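## Task

Take the banana and the orange out of the pan and place both wholly inside the bag, in the space between its two layers. At the end every other item, including the white ball, must still be in the pan. The loaded part of the bag must rest on the table. No more than one corner of the bag may lie on an arm's base. No part of the bag may be in the pan or hang more than a finger's width beyond the table edge.

## Robot and tools

ROBOT. Two six-joint arms, left_arm and right_arm, each ending in a two-finger gripper. Calibrated base poses in the scene frame: left_arm (-0.019, +0.343, +0.033) m, quat_wxyz (+1.000, 0, 0, -0.008); right_arm (-0.046, -0.254, +0.023) m, quat_wxyz (+1.000, 0, 0, +0.016). A fixed camera stand sits behind the arms. Loose items may occasionally get nudged by an outside disturbance.

FRAMES. Scene frame: origin at table-top height, halfway between the nominal bases; +x points out over the table, +y toward left_arm, +z up. Arm names do not match image sides. Each arm's end_effector_position (m) and end_effector_quat_wxyz are given in that arm's own base frame. Fixed cameras and the table use the scene frame. The gripper's fingers point along its +z and close along its y. The reported point is between the pads, about 1 cm short of the tips. Reported poses can be a few cm off, more at full reach.

ROW LAYOUT. Every row holds 14 numbers, each in [-1, 1], always for both arms. Positions 1-7 are left_arm: waist, shoulder, elbow, wrist pitch, wrist yaw, wrist roll, opening. Positions 8-14 are the same seven for right_arm. The six joint numbers are scaled offsets, not poses. A value of 1.0 equals 2.224 rad for waist, shoulder and elbow, and 8.485 rad for the three wrist joints. Offsets count from the Joint targets shown when the action or move begins, not from the previous row, so repeating an offset moves the joint further. The opening is absolute: +1 fully open, -1 closed. Values in between aim grip_measured at that number. 0 is a real command (half open), so resend the current opening to keep a gripper as it is.

JOINT RANGES (rad): waist -2.618 to 3.054, shoulder 0.000 to 3.142, elbow 0.000 to 3.142, wrist pitch and wrist yaw -1.571 to 1.571, wrist roll -2.094 to 2.094. True ends may differ by up to 0.059. An action asking for more than 0.059 beyond an end is rejected for both arms. A call is rejected whole if any action is malformed or its first action fails that check. Clipping at an end is reported as "joint sent to its limit".

execute_actions(actions, cameras): actions is a list of actions; each action is a list of up to 15 rows, one row per 1/30 s step. Short actions repeat their last row. Per step, a joint target may lead its measured angle by at most 0.339 rad (big joints) or 2.2 rad (wrists). Targets placing the gripper over 200 mm from where it is get scaled back. Large offsets therefore need several actions; resend whatever is still unfinished. An empty list returns state, all images, the scene number and actions remaining. cameras: list of names, ["all"], or [] for none.

move(target, speed, blend, opening_speed, grip_force, blocking, cameras): target is one 14-number row or up to 15 rows. Every row is an offset from the same starting Joint targets, not chained. All joints travel together, so grippers follow curves. There is no obstacle avoidance. speed: rad/s for the joint with most distance, 0.01 to 12.57, default 0.5; one value or one per target. Paths take 0.5 s minimum and 10 s total at most. blend: corner rounding in rad per target; 0 stops at each. opening_speed: rate of the opening command per second on the -1..+1 scale, at least 0.2; use it to close gently on soft food. grip_force: per-pad limit in N, 10 to 50, one value or one per arm; it persists, and low values close slowly. blocking=false returns after about 0.5 s while the move continues. The result adds a "move:" line: done, off_target (resting over 0.035 rad from target), moving, held, or fault, plus limits=held if steps were withheld.

wait(seconds 0 to 10) lets time pass holding commands. stop() brakes a running move. zoom_image(camera, region [x0, y0, x1, y1]) enlarges part of a camera's latest image; pixels from the top-left, region at most 504 by 504. finished_scene(scene) ends the current scene, given its number; irreversible.

CAMERAS, all 896x504: cam_head_left, cam_head_right, cam_high, cam_low, cam_left_wrist, cam_right_wrist.

RESULT LINES. Joint positions and Joint velocities: per arm, six joints (rad, rad/s) then the pad gap (m; 0.094 when open). "within noise" means an arm is still. Joint targets: the base for your next offsets. Tool commands: current opening commands. grip_measured: finger opening on the command scale, reading up to 2.5 mm wide when empty and somewhat narrower than a squeezed part. Joint torques include gravity, carry offsets and noise, are positive toward larger angles, and wrap at ±28 N m on joints 1-3. "joint command not followed" means the clearance check changed some targets. MOTOR HOT appears at 75 °C; at 90 °C the arm folds and idles; at 100 °C it drops.

GRIPPING. Force rises about 1 N per 0.001 below first contact, then jumps to the force limit near 20 N. To release, command an opening clearly above grip_measured.

AVOID. Dropping items, releasing them while moving, or anything leaving the table. Fast or hard contact with the table, stand or other fixed things. Any contact between the arms, including one gripper closing on the other's fingers. Arm stops and long outstretched holds that heat motors. To end a push, command targets back past the measured positions.

Each tool is called after ">>>" as name(argument=value, ...) on one line, values as JSON.

## Session

>>> execute_actions(actions=[])

Scene clock: 0.00 s.
left_arm: end_effector_position=(+0.3888, +0.0274, +0.0853) grip_measured=+1.000 end_effector_quat_wxyz=(+0.575, -0.073, +0.814, +0.044) | right_arm: end_effector_position=(+0.3941, -0.0220, +0.0992) grip_measured=+1.000 end_effector_quat_wxyz=(+0.573, +0.050, +0.817, -0.038)
Joint positions: left_arm=[0.002 1.556 0.34 0.871 -0.154 -0.07 0.094] | right_arm=[-0.004 1.493 0.384 0.758 0.117 0.037 0.094]
Joint velocities: within noise
Joint torques (N m): no reading
Heat: left arm: 25 °C; right arm: 27 °C.
Joint targets: left_arm=[0.002 1.552 0.344 0.866 -0.154 -0.070] | right_arm=[-0.004 1.484 0.395 0.771 0.117 0.037]
Tool commands: left_gripper/opening=+1.0 right_gripper/opening=+1.0

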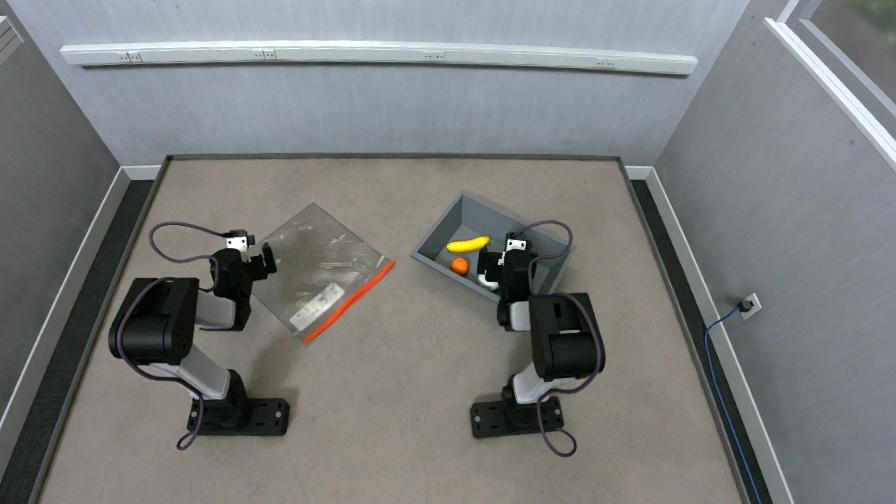

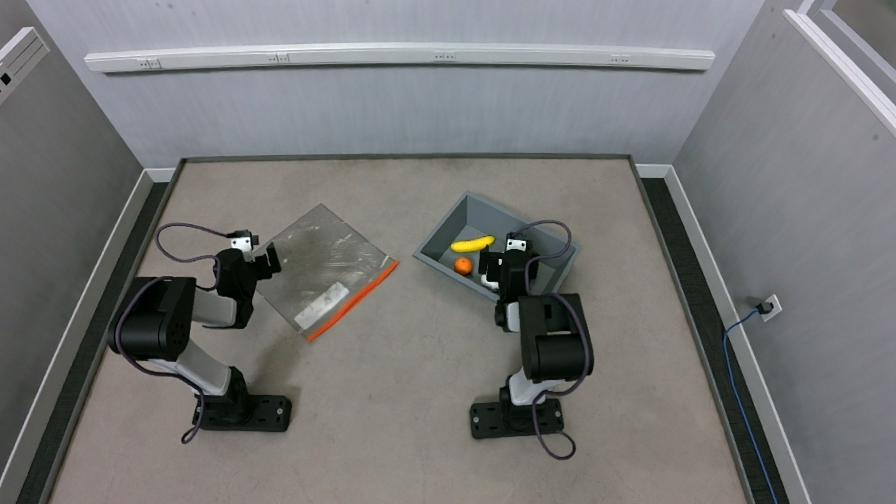

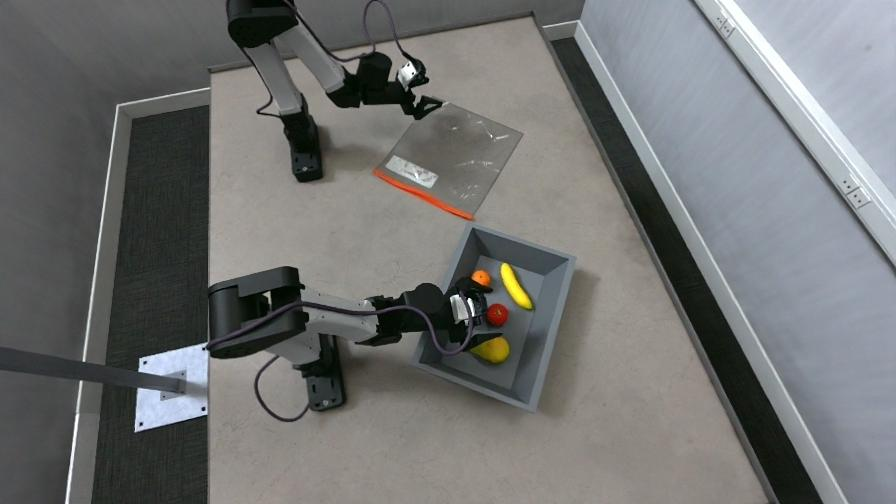

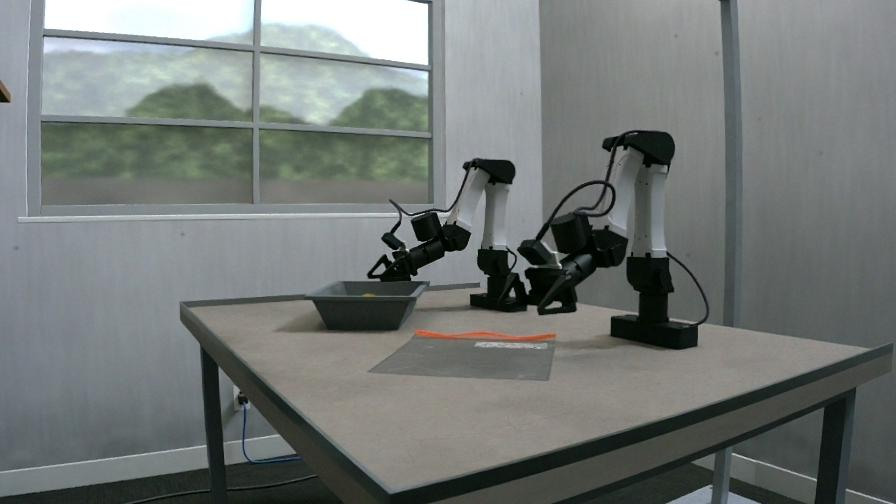

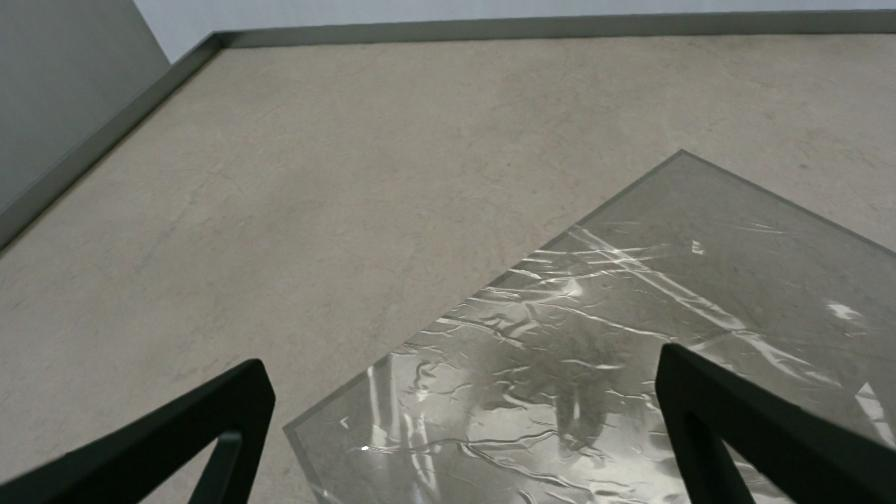

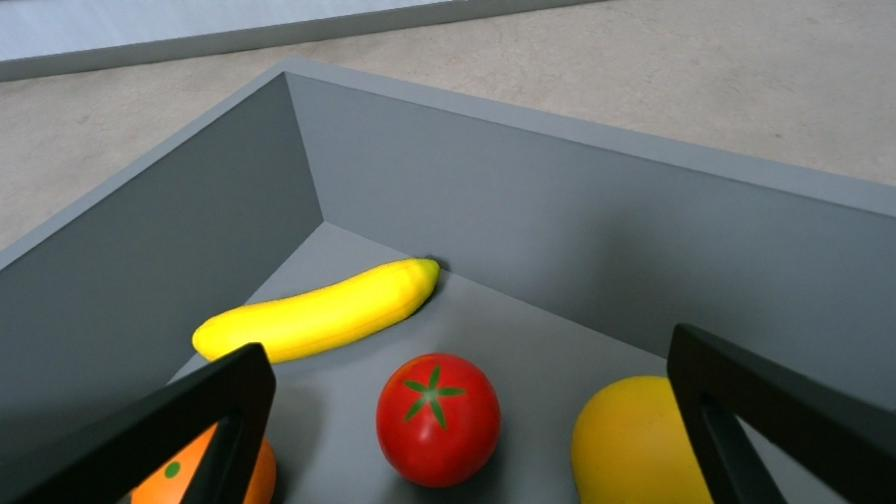

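>>> execute_actions(actions=[])

Scene clock: 1.10 s.
left_arm: end_effector_position=(+0.3888, +0.0274, +0.0853) grip_measured=+1.000 end_effector_quat_wxyz=(+0.575, -0.073, +0.814, +0.044) | right_arm: end_effector_position=(+0.3941, -0.0220, +0.0992) grip_measured=+1.000 end_effector_quat_wxyz=(+0.573, +0.050, +0.817, -0.038)
Joint positions: left_arm=[0.002 1.556 0.34 0.871 -0.154 -0.07 0.094] | right_arm=[-0.004 1.493 0.384 0.758 0.117 0.037 0.094]
Joint velocities: within noise
Joint torques (N m): left_arm=[0.25 -5.3 6.32 2.33 -0.02 -0.06] | right_arm=[0.02 -5.63 6.68 2.05 0 0.04]
Heat: left arm: 26 °C; right arm: 27 °C.
Joint targets: left_arm=[0.002 1.552 0.344 0.866 -0.154 -0.070] | right_arm=[-0.004 1.484 0.395 0.771 0.117 0.037]
Tool commands: left_gripper/opening=+1.0 right_gripper/opening=+1.0

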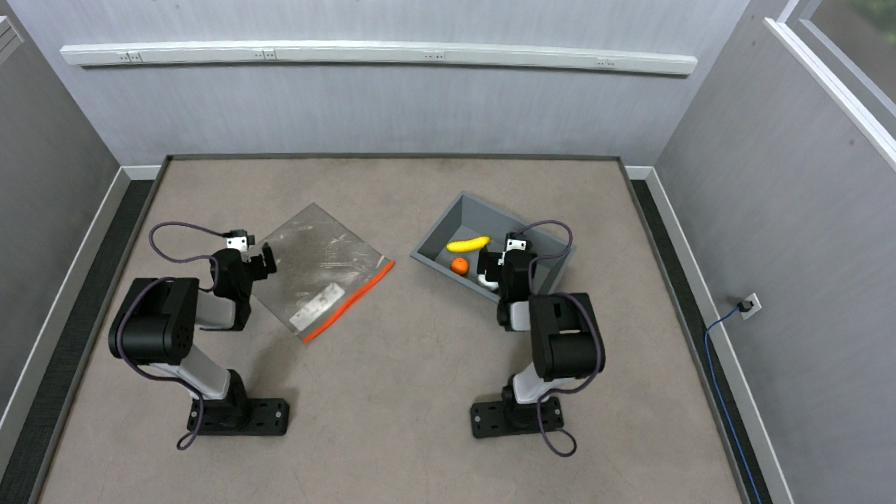

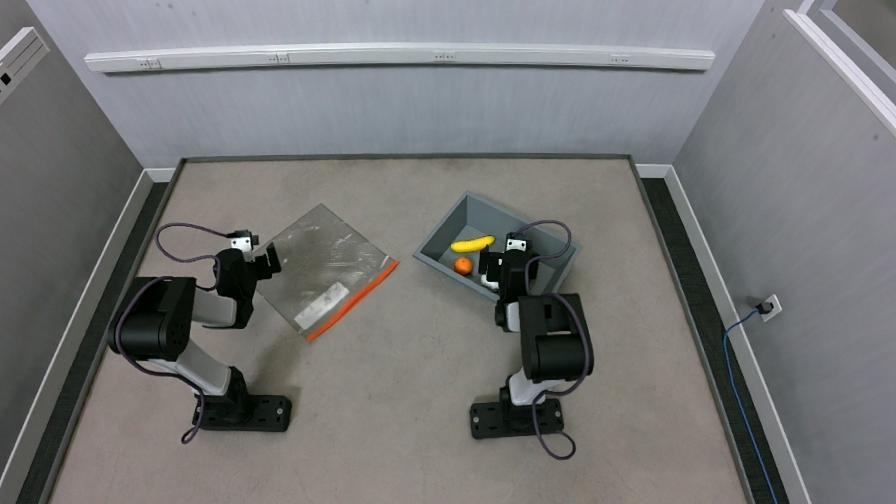

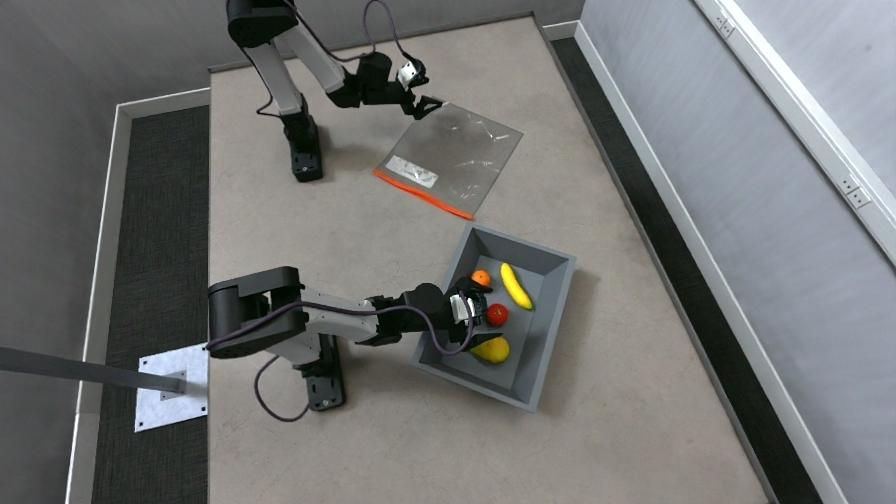

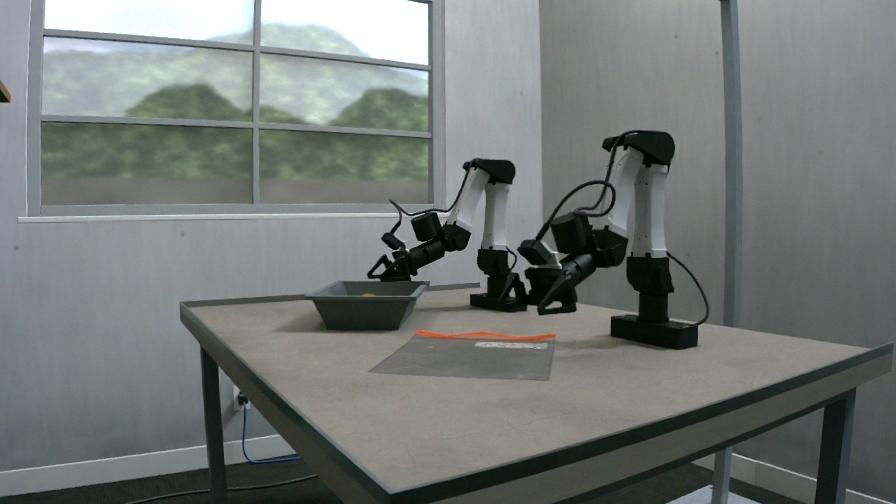

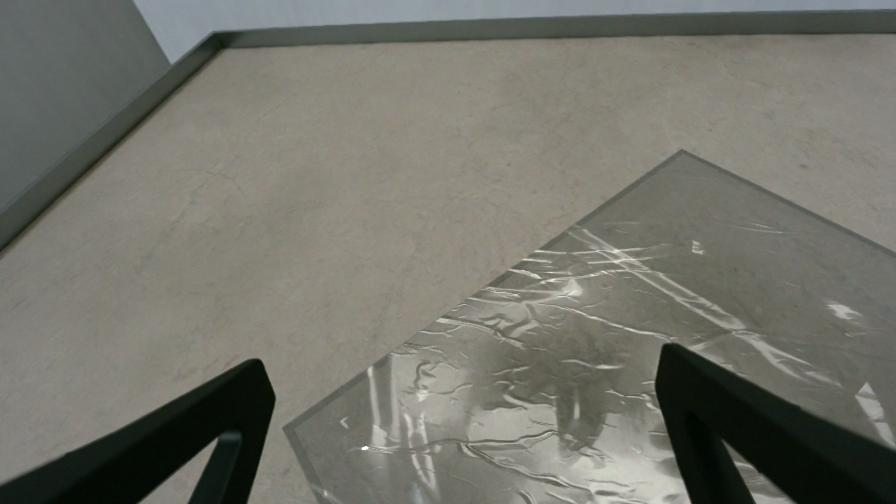

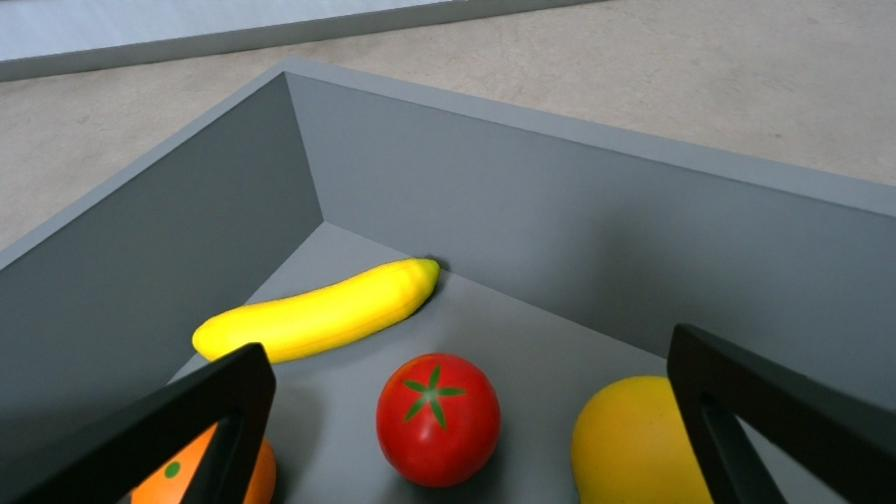

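>>> move(target=[-0.2046,0.08,0.444,-0.1795,0.0306,0.0302,1,0,0,0,0,0,0,1], cameras=["cam_left_wrist","cam_head_left"])

Scene clock: 7.03 s.
left_arm: end_effector_position=(+0.3810, -0.2012, +0.1208) grip_measured=+1.000 end_effector_quat_wxyz=(+0.252, +0.308, +0.914, -0.078) | right_arm: end_effector_position=(+0.3941, -0.0220, +0.0992) grip_measured=+1.000 end_effector_quat_wxyz=(+0.573, +0.050, +0.817, -0.038)
Joint positions: left_arm=[-0.45 1.712 1.311 -0.642 0.089 0.175 0.094] | right_arm=[-0.004 1.493 0.384 0.758 0.117 0.037 0.094]
Joint torques (N m): left_arm=[-0.02 -6.78 10.06 1.39 0.22 0.05] | right_arm=[0.01 -5.65 6.68 2.05 0.01 0.04]
Heat: left arm: 27 °C; right arm: 28 °C.
Joint targets: left_arm=[-0.453 1.731 1.332 -0.656 0.106 0.187] | right_arm=[-0.004 1.484 0.395 0.771 0.117 0.037]
move: done
Images, in order (width x height): cam_head_left 896x504, cam_left_wrist 896x504.

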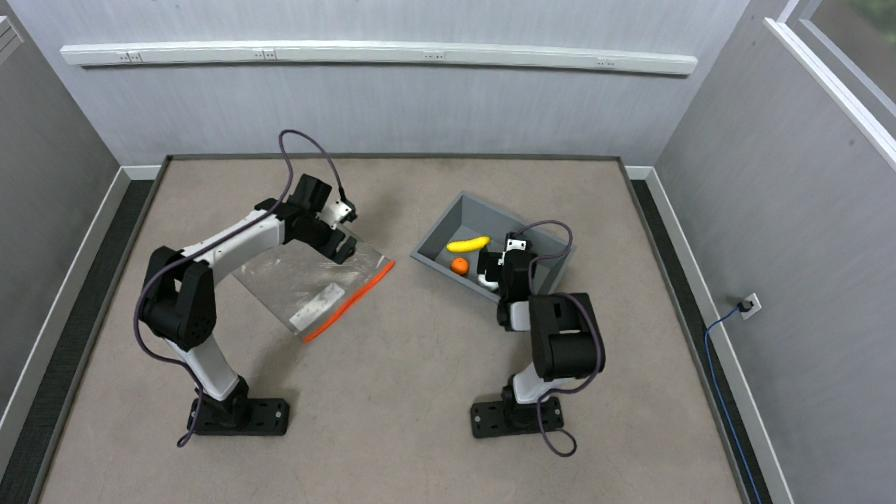

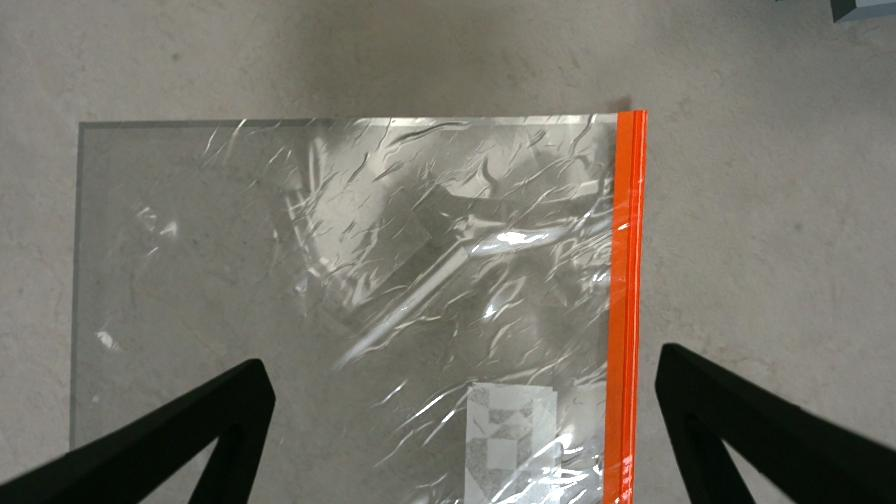

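>>> zoom_image(camera="cam_left_wrist", region=[450, 90, 750, 504])

>>> zoom_image(camera="cam_head_left", region=[250, 220, 430, 360])

Scaled by 1.217 from the camera's 896x504 image, which has a finer 1280x720 frame.

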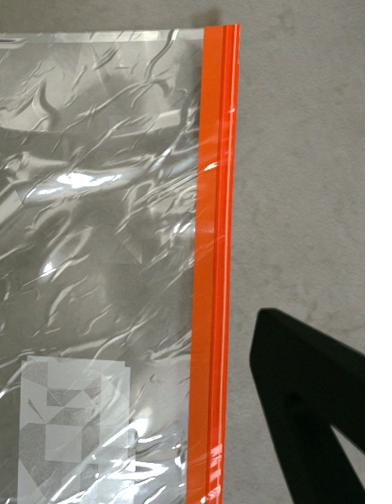

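Scaled by 2.800 from the camera's 896x504 image, which has a finer 1280x720 frame.

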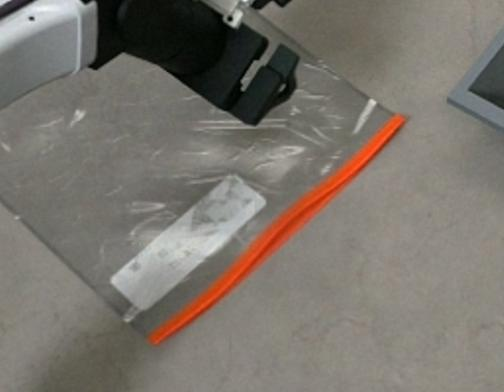

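>>> move(target=[-0.1295,-0.0958,-0.1736,0.011,-0.0136,-0.0244,-0.3,0,0,0,0,0,0,1], cameras=["cam_left_wrist","cam_head_left","cam_low"])

Scene clock: 9.70 s.
left_arm: end_effector_position=(+0.2570, -0.2355, +0.0642) grip_measured=-0.298 end_effector_quat_wxyz=(+0.189, +0.350, +0.914, -0.078) | right_arm: end_effector_position=(+0.3941, -0.0220, +0.0992) grip_measured=+1.000 end_effector_quat_wxyz=(+0.573, +0.050, +0.817, -0.038)
Joint positions: left_arm=[-0.738 1.542 0.954 -0.572 0.007 -0.009 0.033] | right_arm=[-0.004 1.493 0.384 0.758 0.117 0.037 0.094]
Joint torques (N m): left_arm=[-0.03 -8.17 6.61 1.39 -0.15 -0.17] | right_arm=[0.03 -5.64 6.65 2.05 0 0.03]
Heat: left arm: 27 °C; right arm: 28 °C.
Joint targets: left_arm=[-0.741 1.517 0.946 -0.563 -0.010 -0.021] | right_arm=[-0.004 1.484 0.395 0.771 0.117 0.037]
move: done
Images, in order (width x height): cam_head_left 896x504, cam_low 896x504, cam_left_wrist 896x504.

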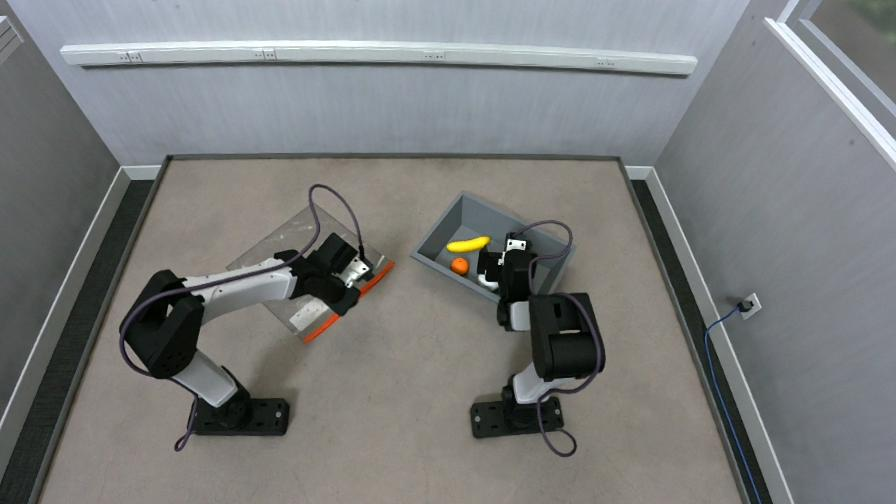

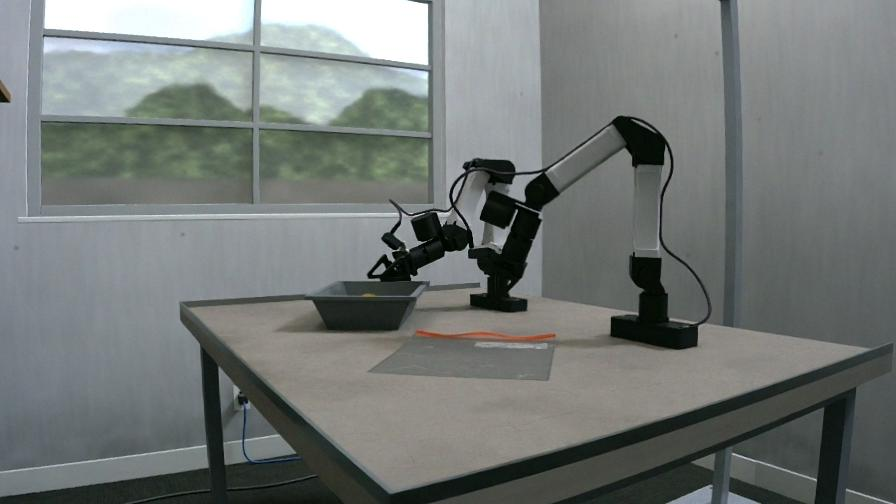

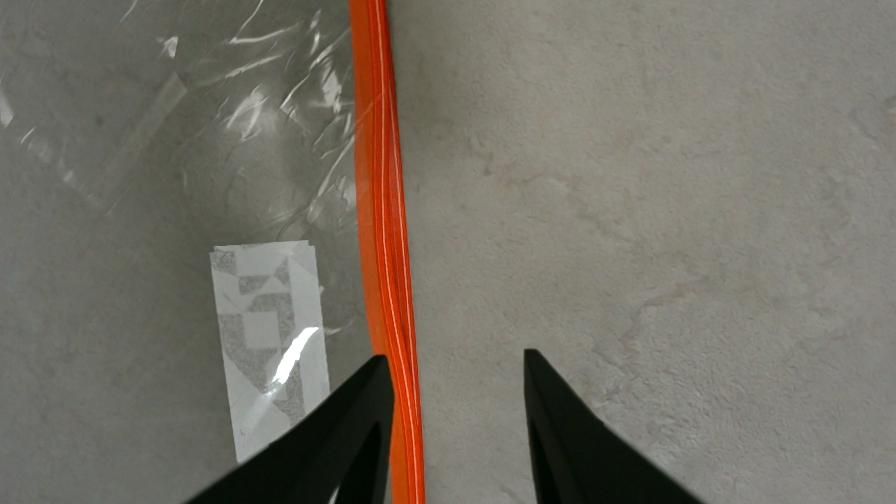

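>>> zoom_image(camera="cam_left_wrist", region=[300, 0, 500, 504])

>>> zoom_image(camera="cam_low", region=[360, 310, 580, 390])

Scaled by 1.000.

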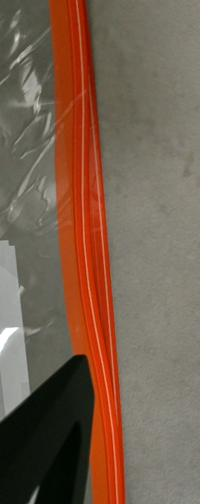

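Scaled by 2.291 from the camera's 896x504 image, which has a finer 1280x720 frame.

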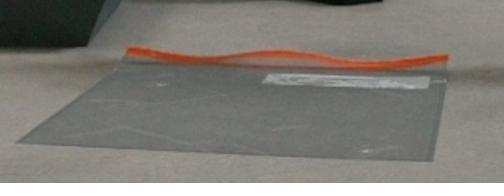

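>>> move(target=[[0.0216,0.0953,0.045,0.0028,-0.0009,-0.0031,-0.3,0,0,0,0,0,0,1],[0.0216,0.120,0.018,0.0165,-0.0009,-0.0031,-0.3,0,0,0,0,0,0,1]], speed=0.25, cameras=["cam_left_wrist","cam_low"])

Scene clock: 13.10 s.
left_arm: end_effector_position=(+0.2883, -0.2427, +0.0112) grip_measured=-0.298 end_effector_quat_wxyz=(+0.168, +0.321, +0.930, -0.064) | right_arm: end_effector_position=(+0.3941, -0.0220, +0.0992) grip_measured=+1.000 end_effector_quat_wxyz=(+0.573, +0.050, +0.817, -0.038)
Joint positions: left_arm=[-0.7 1.771 0.994 -0.433 -0.001 -0.035 0.033] | right_arm=[-0.004 1.493 0.384 0.758 0.117 0.037 0.094]
Joint torques (N m): left_arm=[0.75 -6.79 6.04 1.3 -0.15 -0.14] | right_arm=[0.01 -5.65 6.65 2.05 0 0.04]
Heat: left arm: 27 °C; right arm: 29 °C.
Joint targets: left_arm=[-0.694 1.784 0.986 -0.423 -0.017 -0.047] | right_arm=[-0.004 1.484 0.395 0.771 0.117 0.037]
move: done
Images, in order (width x height): cam_low 896x504, cam_left_wrist 896x504.

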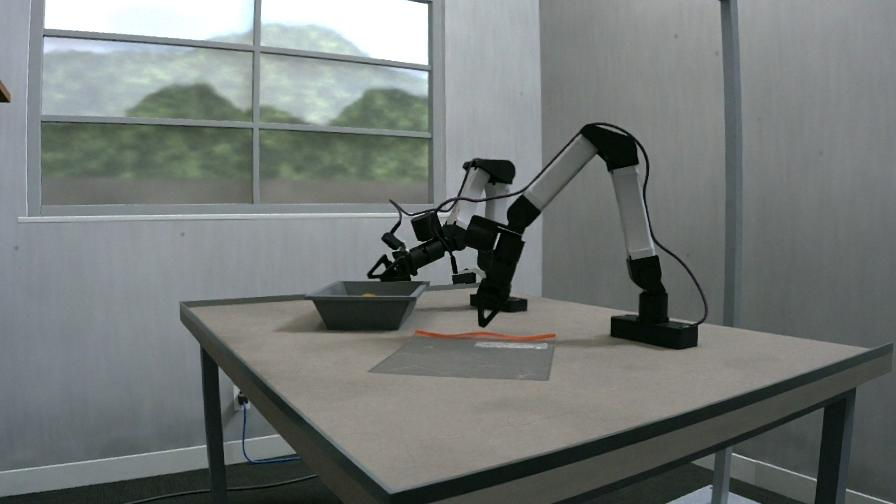

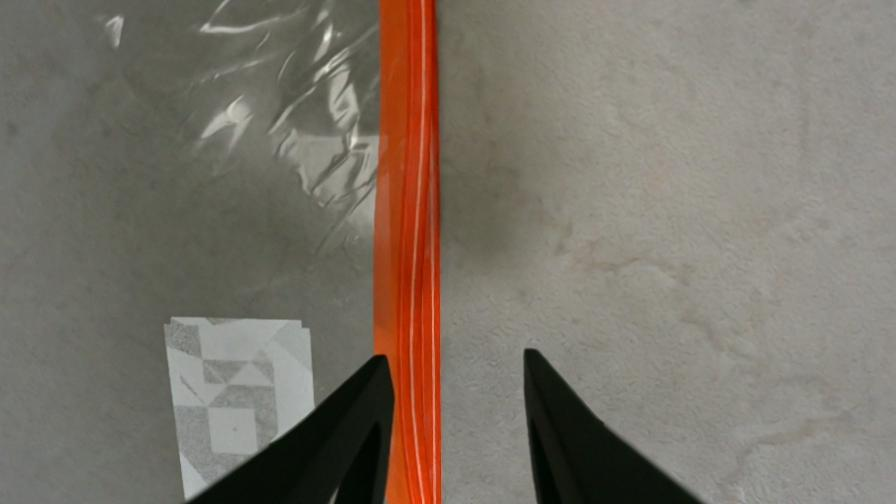

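>>> move(target=[[0.0175,0.004,0.0124,0.000,0.0045,0,-0.3,0,0,0,0,0,0,1],[0.0175,0.0225,0.0124,0.003,0.0045,0,-0.3,0,0,0,0,0,0,1]], speed=0.1, cameras=["cam_left_wrist","cam_low"])

>>> zoom_image(camera="cam_low", region=[400, 270, 580, 380])

Scene clock: 15.47 s.
left_arm: end_effector_position=(+0.2978, -0.2320, -0.0038) grip_measured=-0.298 end_effector_quat_wxyz=(+0.158, +0.303, +0.938, -0.059) | right_arm: end_effector_position=(+0.3941, -0.0220, +0.0992) grip_measured=+1.000 end_effector_quat_wxyz=(+0.573, +0.050, +0.817, -0.038)
Joint positions: left_arm=[-0.66 1.819 0.994 -0.407 0.004 -0.036 0.033] | right_arm=[-0.004 1.493 0.384 0.758 0.117 0.037 0.094]
Joint torques (N m): left_arm=[0.68 -6.9 8.5 1.25 0.17 -0.14] | right_arm=[0.03 -5.65 6.68 2.05 0.01 0.04]
Heat: left arm: 27 °C; right arm: 29 °C.
Joint targets: left_arm=[-0.654 1.834 1.013 -0.398 0.021 -0.047] | right_arm=[-0.004 1.484 0.395 0.771 0.117 0.037]
move: done
Images, in order (width x height): cam_low 896x504, cam_left_wrist 896x504.

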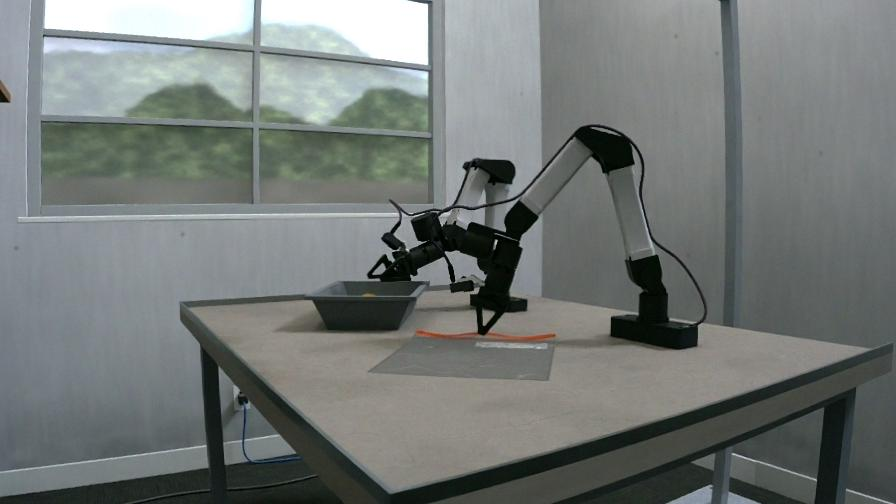

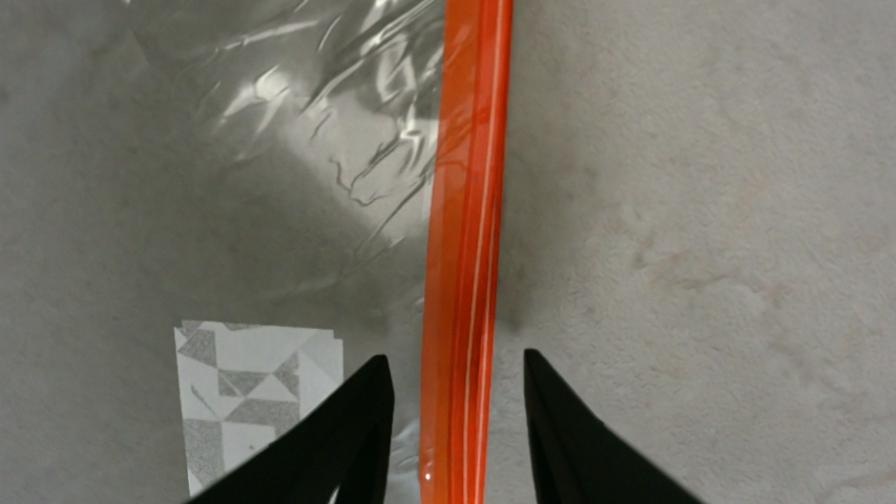

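Scaled by 2.800 from the camera's 896x504 image, which has a finer 1280x720 frame.

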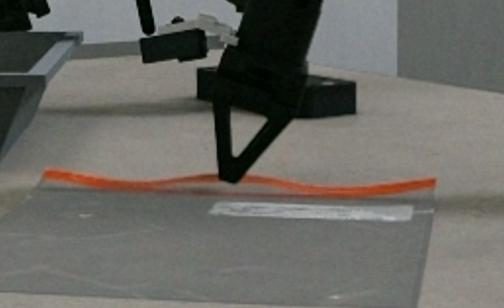

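>>> move(target=[[0,0.009,0,0.0024,0,0,-0.3,0,0,0,0,0,0,1],[0,0.009,0,0.0024,0,0,-0.92,0,0,0,0,0,0,1]], speed=0.1, opening_speed=0.25, grip_force=20, cameras=["cam_left_wrist","cam_low"])

>>> zoom_image(camera="cam_low", region=[400, 270, 580, 380])

>>> zoom_image(camera="cam_left_wrist", region=[350, 200, 600, 504])

Scene clock: 19.37 s.
left_arm: end_effector_position=(+0.3001, -0.2339, -0.0087) grip_measured=-0.918 end_effector_quat_wxyz=(+0.159, +0.303, +0.938, -0.060) | right_arm: end_effector_position=(+0.3941, -0.0220, +0.0992) grip_measured=+1.000 end_effector_quat_wxyz=(+0.573, +0.050, +0.817, -0.038)
Joint positions: left_arm=[-0.66 1.838 0.994 -0.385 0.004 -0.036 0.004] | right_arm=[-0.004 1.493 0.384 0.758 0.117 0.037 0.094]
Joint torques (N m): left_arm=[0.65 -6.9 8.44 1.27 0.16 -0.14] | right_arm=[0.03 -5.63 6.68 2.05 0 0.04]
Heat: left arm: 28 °C; right arm: 30 °C.
Joint targets: left_arm=[-0.654 1.854 1.013 -0.377 0.021 -0.047] | right_arm=[-0.004 1.484 0.395 0.771 0.117 0.037]
grip_force (N): 20, 20
move: done
Images, in order (width x height): cam_low 896x504, cam_left_wrist 896x504.

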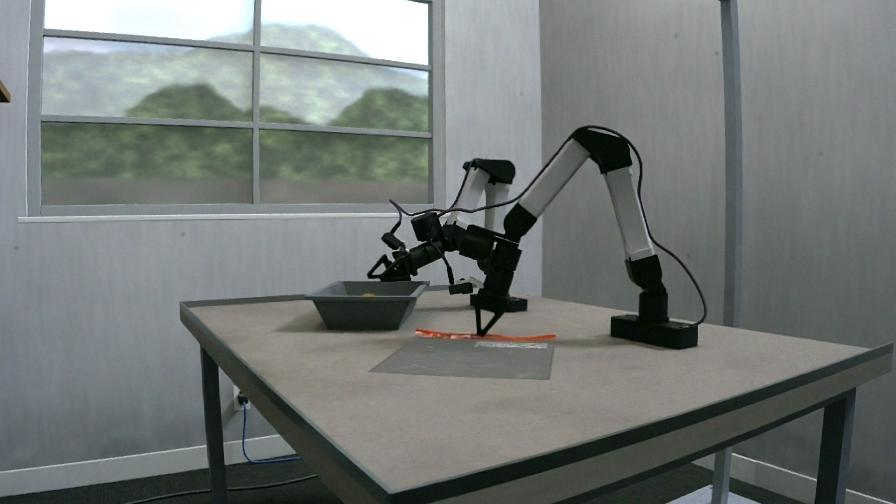

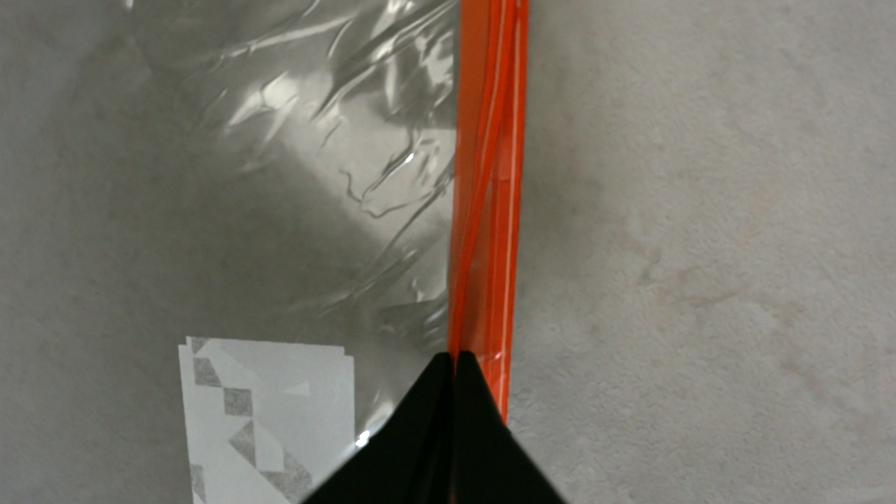

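Scaled by 2.800 from the camera's 896x504 image, which has a finer 1280x720 frame.

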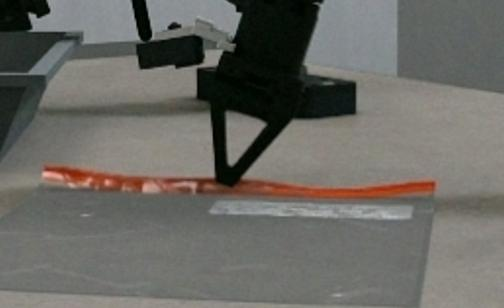

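Scaled by 1.658 from the camera's 896x504 image, which has a finer 1280x720 frame.

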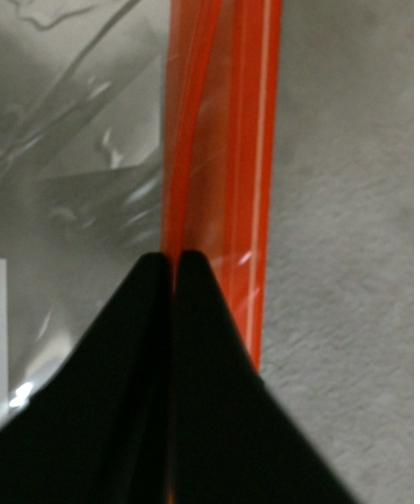

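>>> move(target=[[0,0,0,0,0,0,-1,0,0,0,0,0,0,1],[0.025,-0.1,0.02,-0.012,0.002,0.006,-1,0,0,0,0,0,0,1],[0.074,-0.183,0.0542,-0.0324,0.0079,0.0204,-1,0,0,0,0,0,0,1]], speed=0.2, blend=[0,0.05,0], grip_force=[45,25], cameras=["cam_left_wrist","cam_low","cam_head_left"])

>>> zoom_image(camera="cam_low", region=[360, 230, 620, 390])

>>> zoom_image(camera="cam_head_left", region=[230, 200, 430, 360])

Scene clock: 23.33 s.
left_arm: end_effector_position=(+0.3271, -0.1905, +0.1409) grip_measured=-0.985 end_effector_quat_wxyz=(+0.274, +0.297, +0.911, -0.087) | right_arm: end_effector_position=(+0.3941, -0.0220, +0.0992) grip_measured=+1.000 end_effector_quat_wxyz=(+0.573, +0.050, +0.817, -0.038)
Joint positions: left_arm=[-0.495 1.465 1.113 -0.64 0.07 0.115 0.001] | right_arm=[-0.004 1.493 0.384 0.758 0.117 0.037 0.094]
Joint torques (N m): left_arm=[0.61 -7.43 10.17 1.51 0.22 0.07] | right_arm=[0.03 -5.65 6.65 2.05 0 0.04]
Heat: left arm: 28 °C; right arm: 31 °C.
Joint targets: left_arm=[-0.490 1.447 1.134 -0.652 0.088 0.126] | right_arm=[-0.004 1.484 0.395 0.771 0.117 0.037]
grip_force (N): 45, 25
move: done
Images, in order (width x height): cam_head_left 896x504, cam_low 896x504, cam_left_wrist 896x504.

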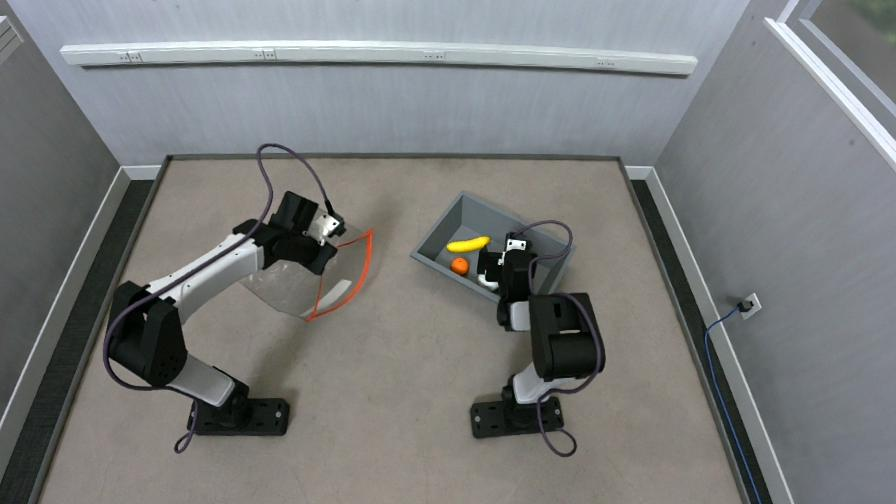

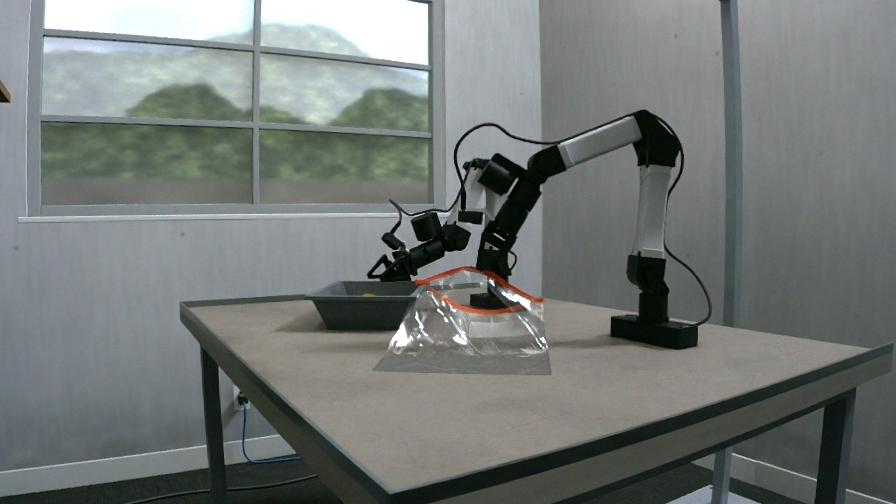

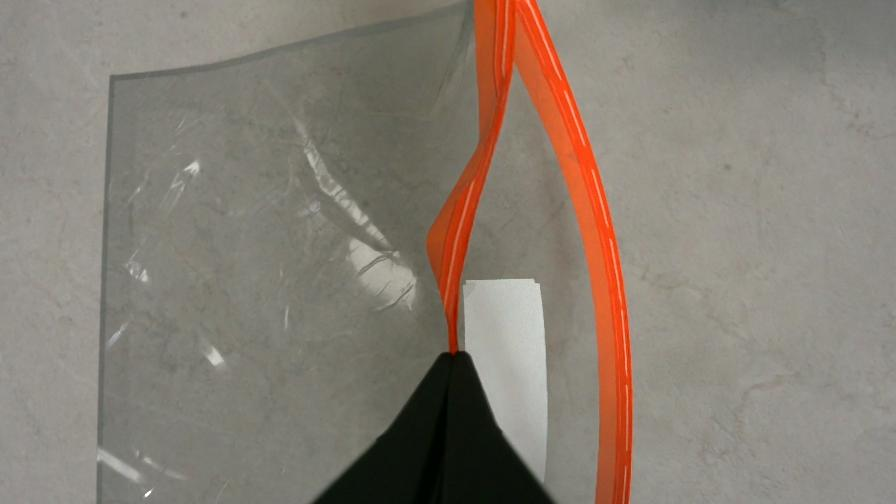

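Scaled by 1.938 from the camera's 896x504 image, which has a finer 1280x720 frame.

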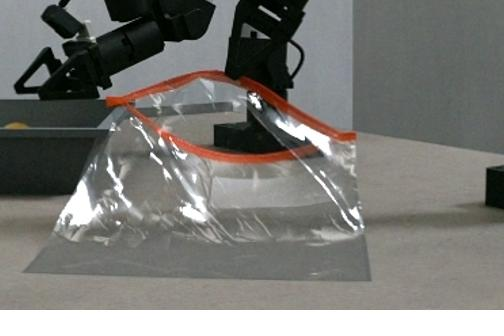

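Scaled by 2.520 from the camera's 896x504 image, which has a finer 1280x720 frame.

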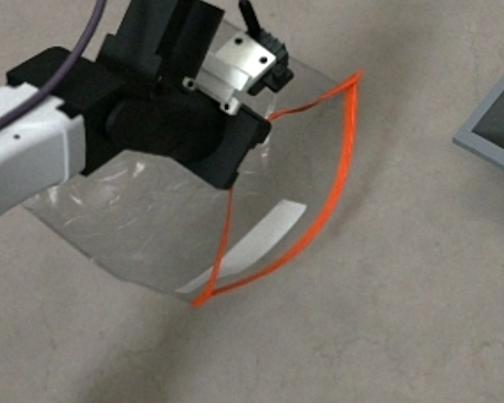

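>>> move(target=[[0,0,0,0,0,0,-1,0,0,0.362,-0.1753,-0.013,0.078,1],[0,0,0,0,0,0,-1,0.0112,0.2716,0.621,-0.1892,-0.0263,0.1537,0]], speed=0.6, blend=[0.1,0], cameras=["cam_right_wrist","cam_high","cam_head_right"])

Scene clock: 32.43 s.
left_arm: end_effector_position=(+0.3270, -0.1905, +0.1409) grip_measured=-0.985 end_effector_quat_wxyz=(+0.274, +0.297, +0.911, -0.087) | right_arm: end_effector_position=(+0.4974, +0.0237, +0.0937) grip_measured=+0.001 end_effector_quat_wxyz=(+0.128, +0.592, +0.779, +0.163)
Joint positions: left_arm=[-0.495 1.465 1.113 -0.64 0.07 0.115 0.001] | right_arm=[0.013 2.08 1.748 -0.832 -0.098 1.334 0.047]
Joint torques (N m): left_arm=[0.61 -7.41 10.11 1.5 0.21 0.06] | right_arm=[0.73 -10.21 9.43 0.96 -0.11 0.1]
Heat: left arm: 29 °C; right arm: 31 °C.
Joint targets: left_arm=[-0.490 1.447 1.134 -0.652 0.088 0.126] | right_arm=[0.021 2.089 1.776 -0.834 -0.106 1.341]
grip_force (N): 45, 25
move: done
Images, in order (width x height): cam_head_right 896x504, cam_high 896x504, cam_right_wrist 896x504.

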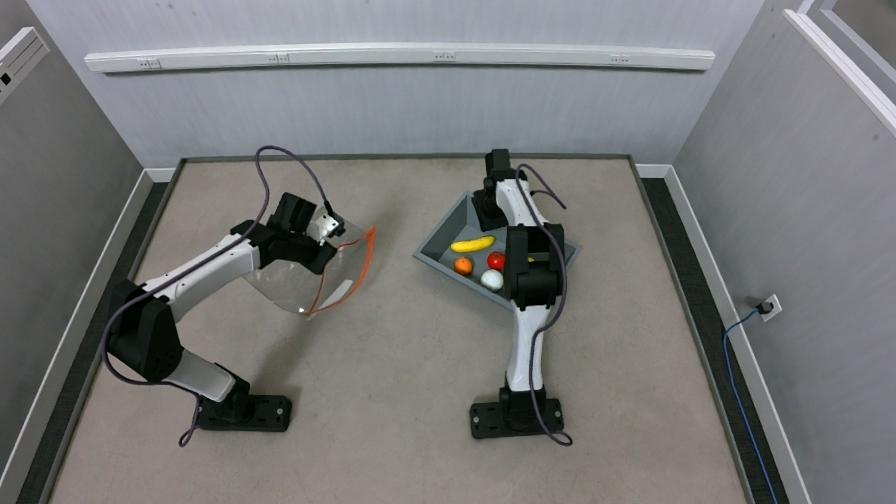

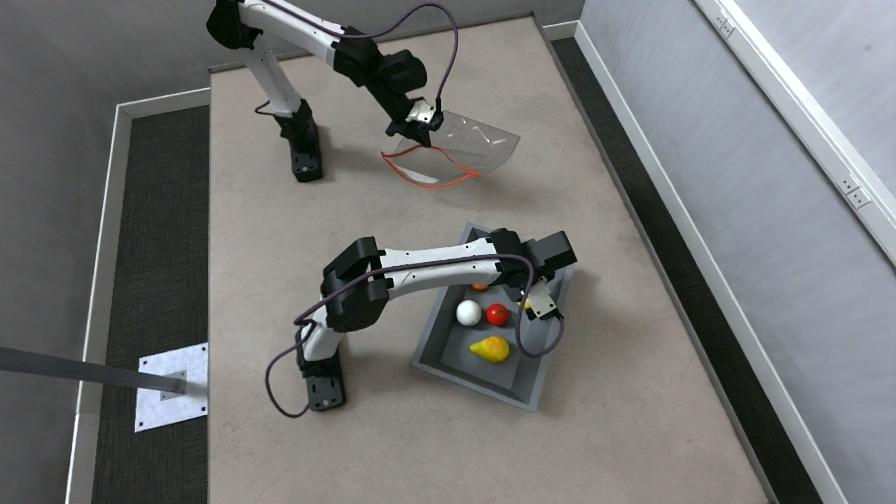

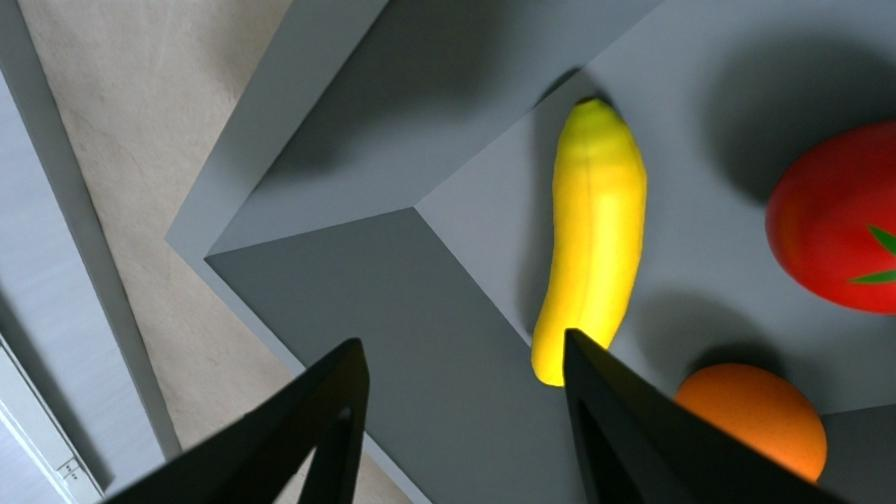

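>>> move(target=[0,0,0,0,0,0,-1,0.002,-0.0129,-0.1187,0.0278,0,0,0.2], speed=0.25, cameras=["cam_right_wrist"])

Scene clock: 35.57 s.
left_arm: end_effector_position=(+0.3270, -0.1905, +0.1409) grip_measured=-0.985 end_effector_quat_wxyz=(+0.274, +0.297, +0.911, -0.087) | right_arm: end_effector_position=(+0.4815, +0.0255, +0.0345) grip_measured=+0.199 end_effector_quat_wxyz=(+0.121, +0.592, +0.781, +0.159)
Joint positions: left_arm=[-0.495 1.465 1.113 -0.64 0.07 0.115 0.001] | right_arm=[0.018 2.08 1.514 -0.613 -0.098 1.334 0.056]
Joint torques (N m): left_arm=[0.62 -7.46 10.13 1.5 0.22 0.06] | right_arm=[0.75 -12.45 6.28 1.13 -0.11 0.1]
Heat: left arm: 30 °C; right arm: 32 °C.
Joint targets: left_arm=[-0.490 1.447 1.134 -0.652 0.088 0.126] | right_arm=[0.025 2.060 1.512 -0.598 -0.106 1.341]
grip_force (N): 45, 25
move: done
Images, in order (width x height): cam_right_wrist 896x504.

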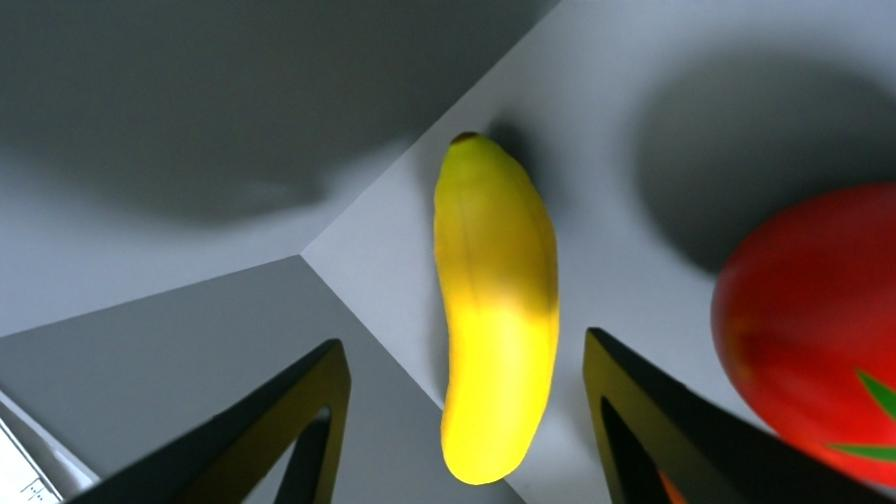

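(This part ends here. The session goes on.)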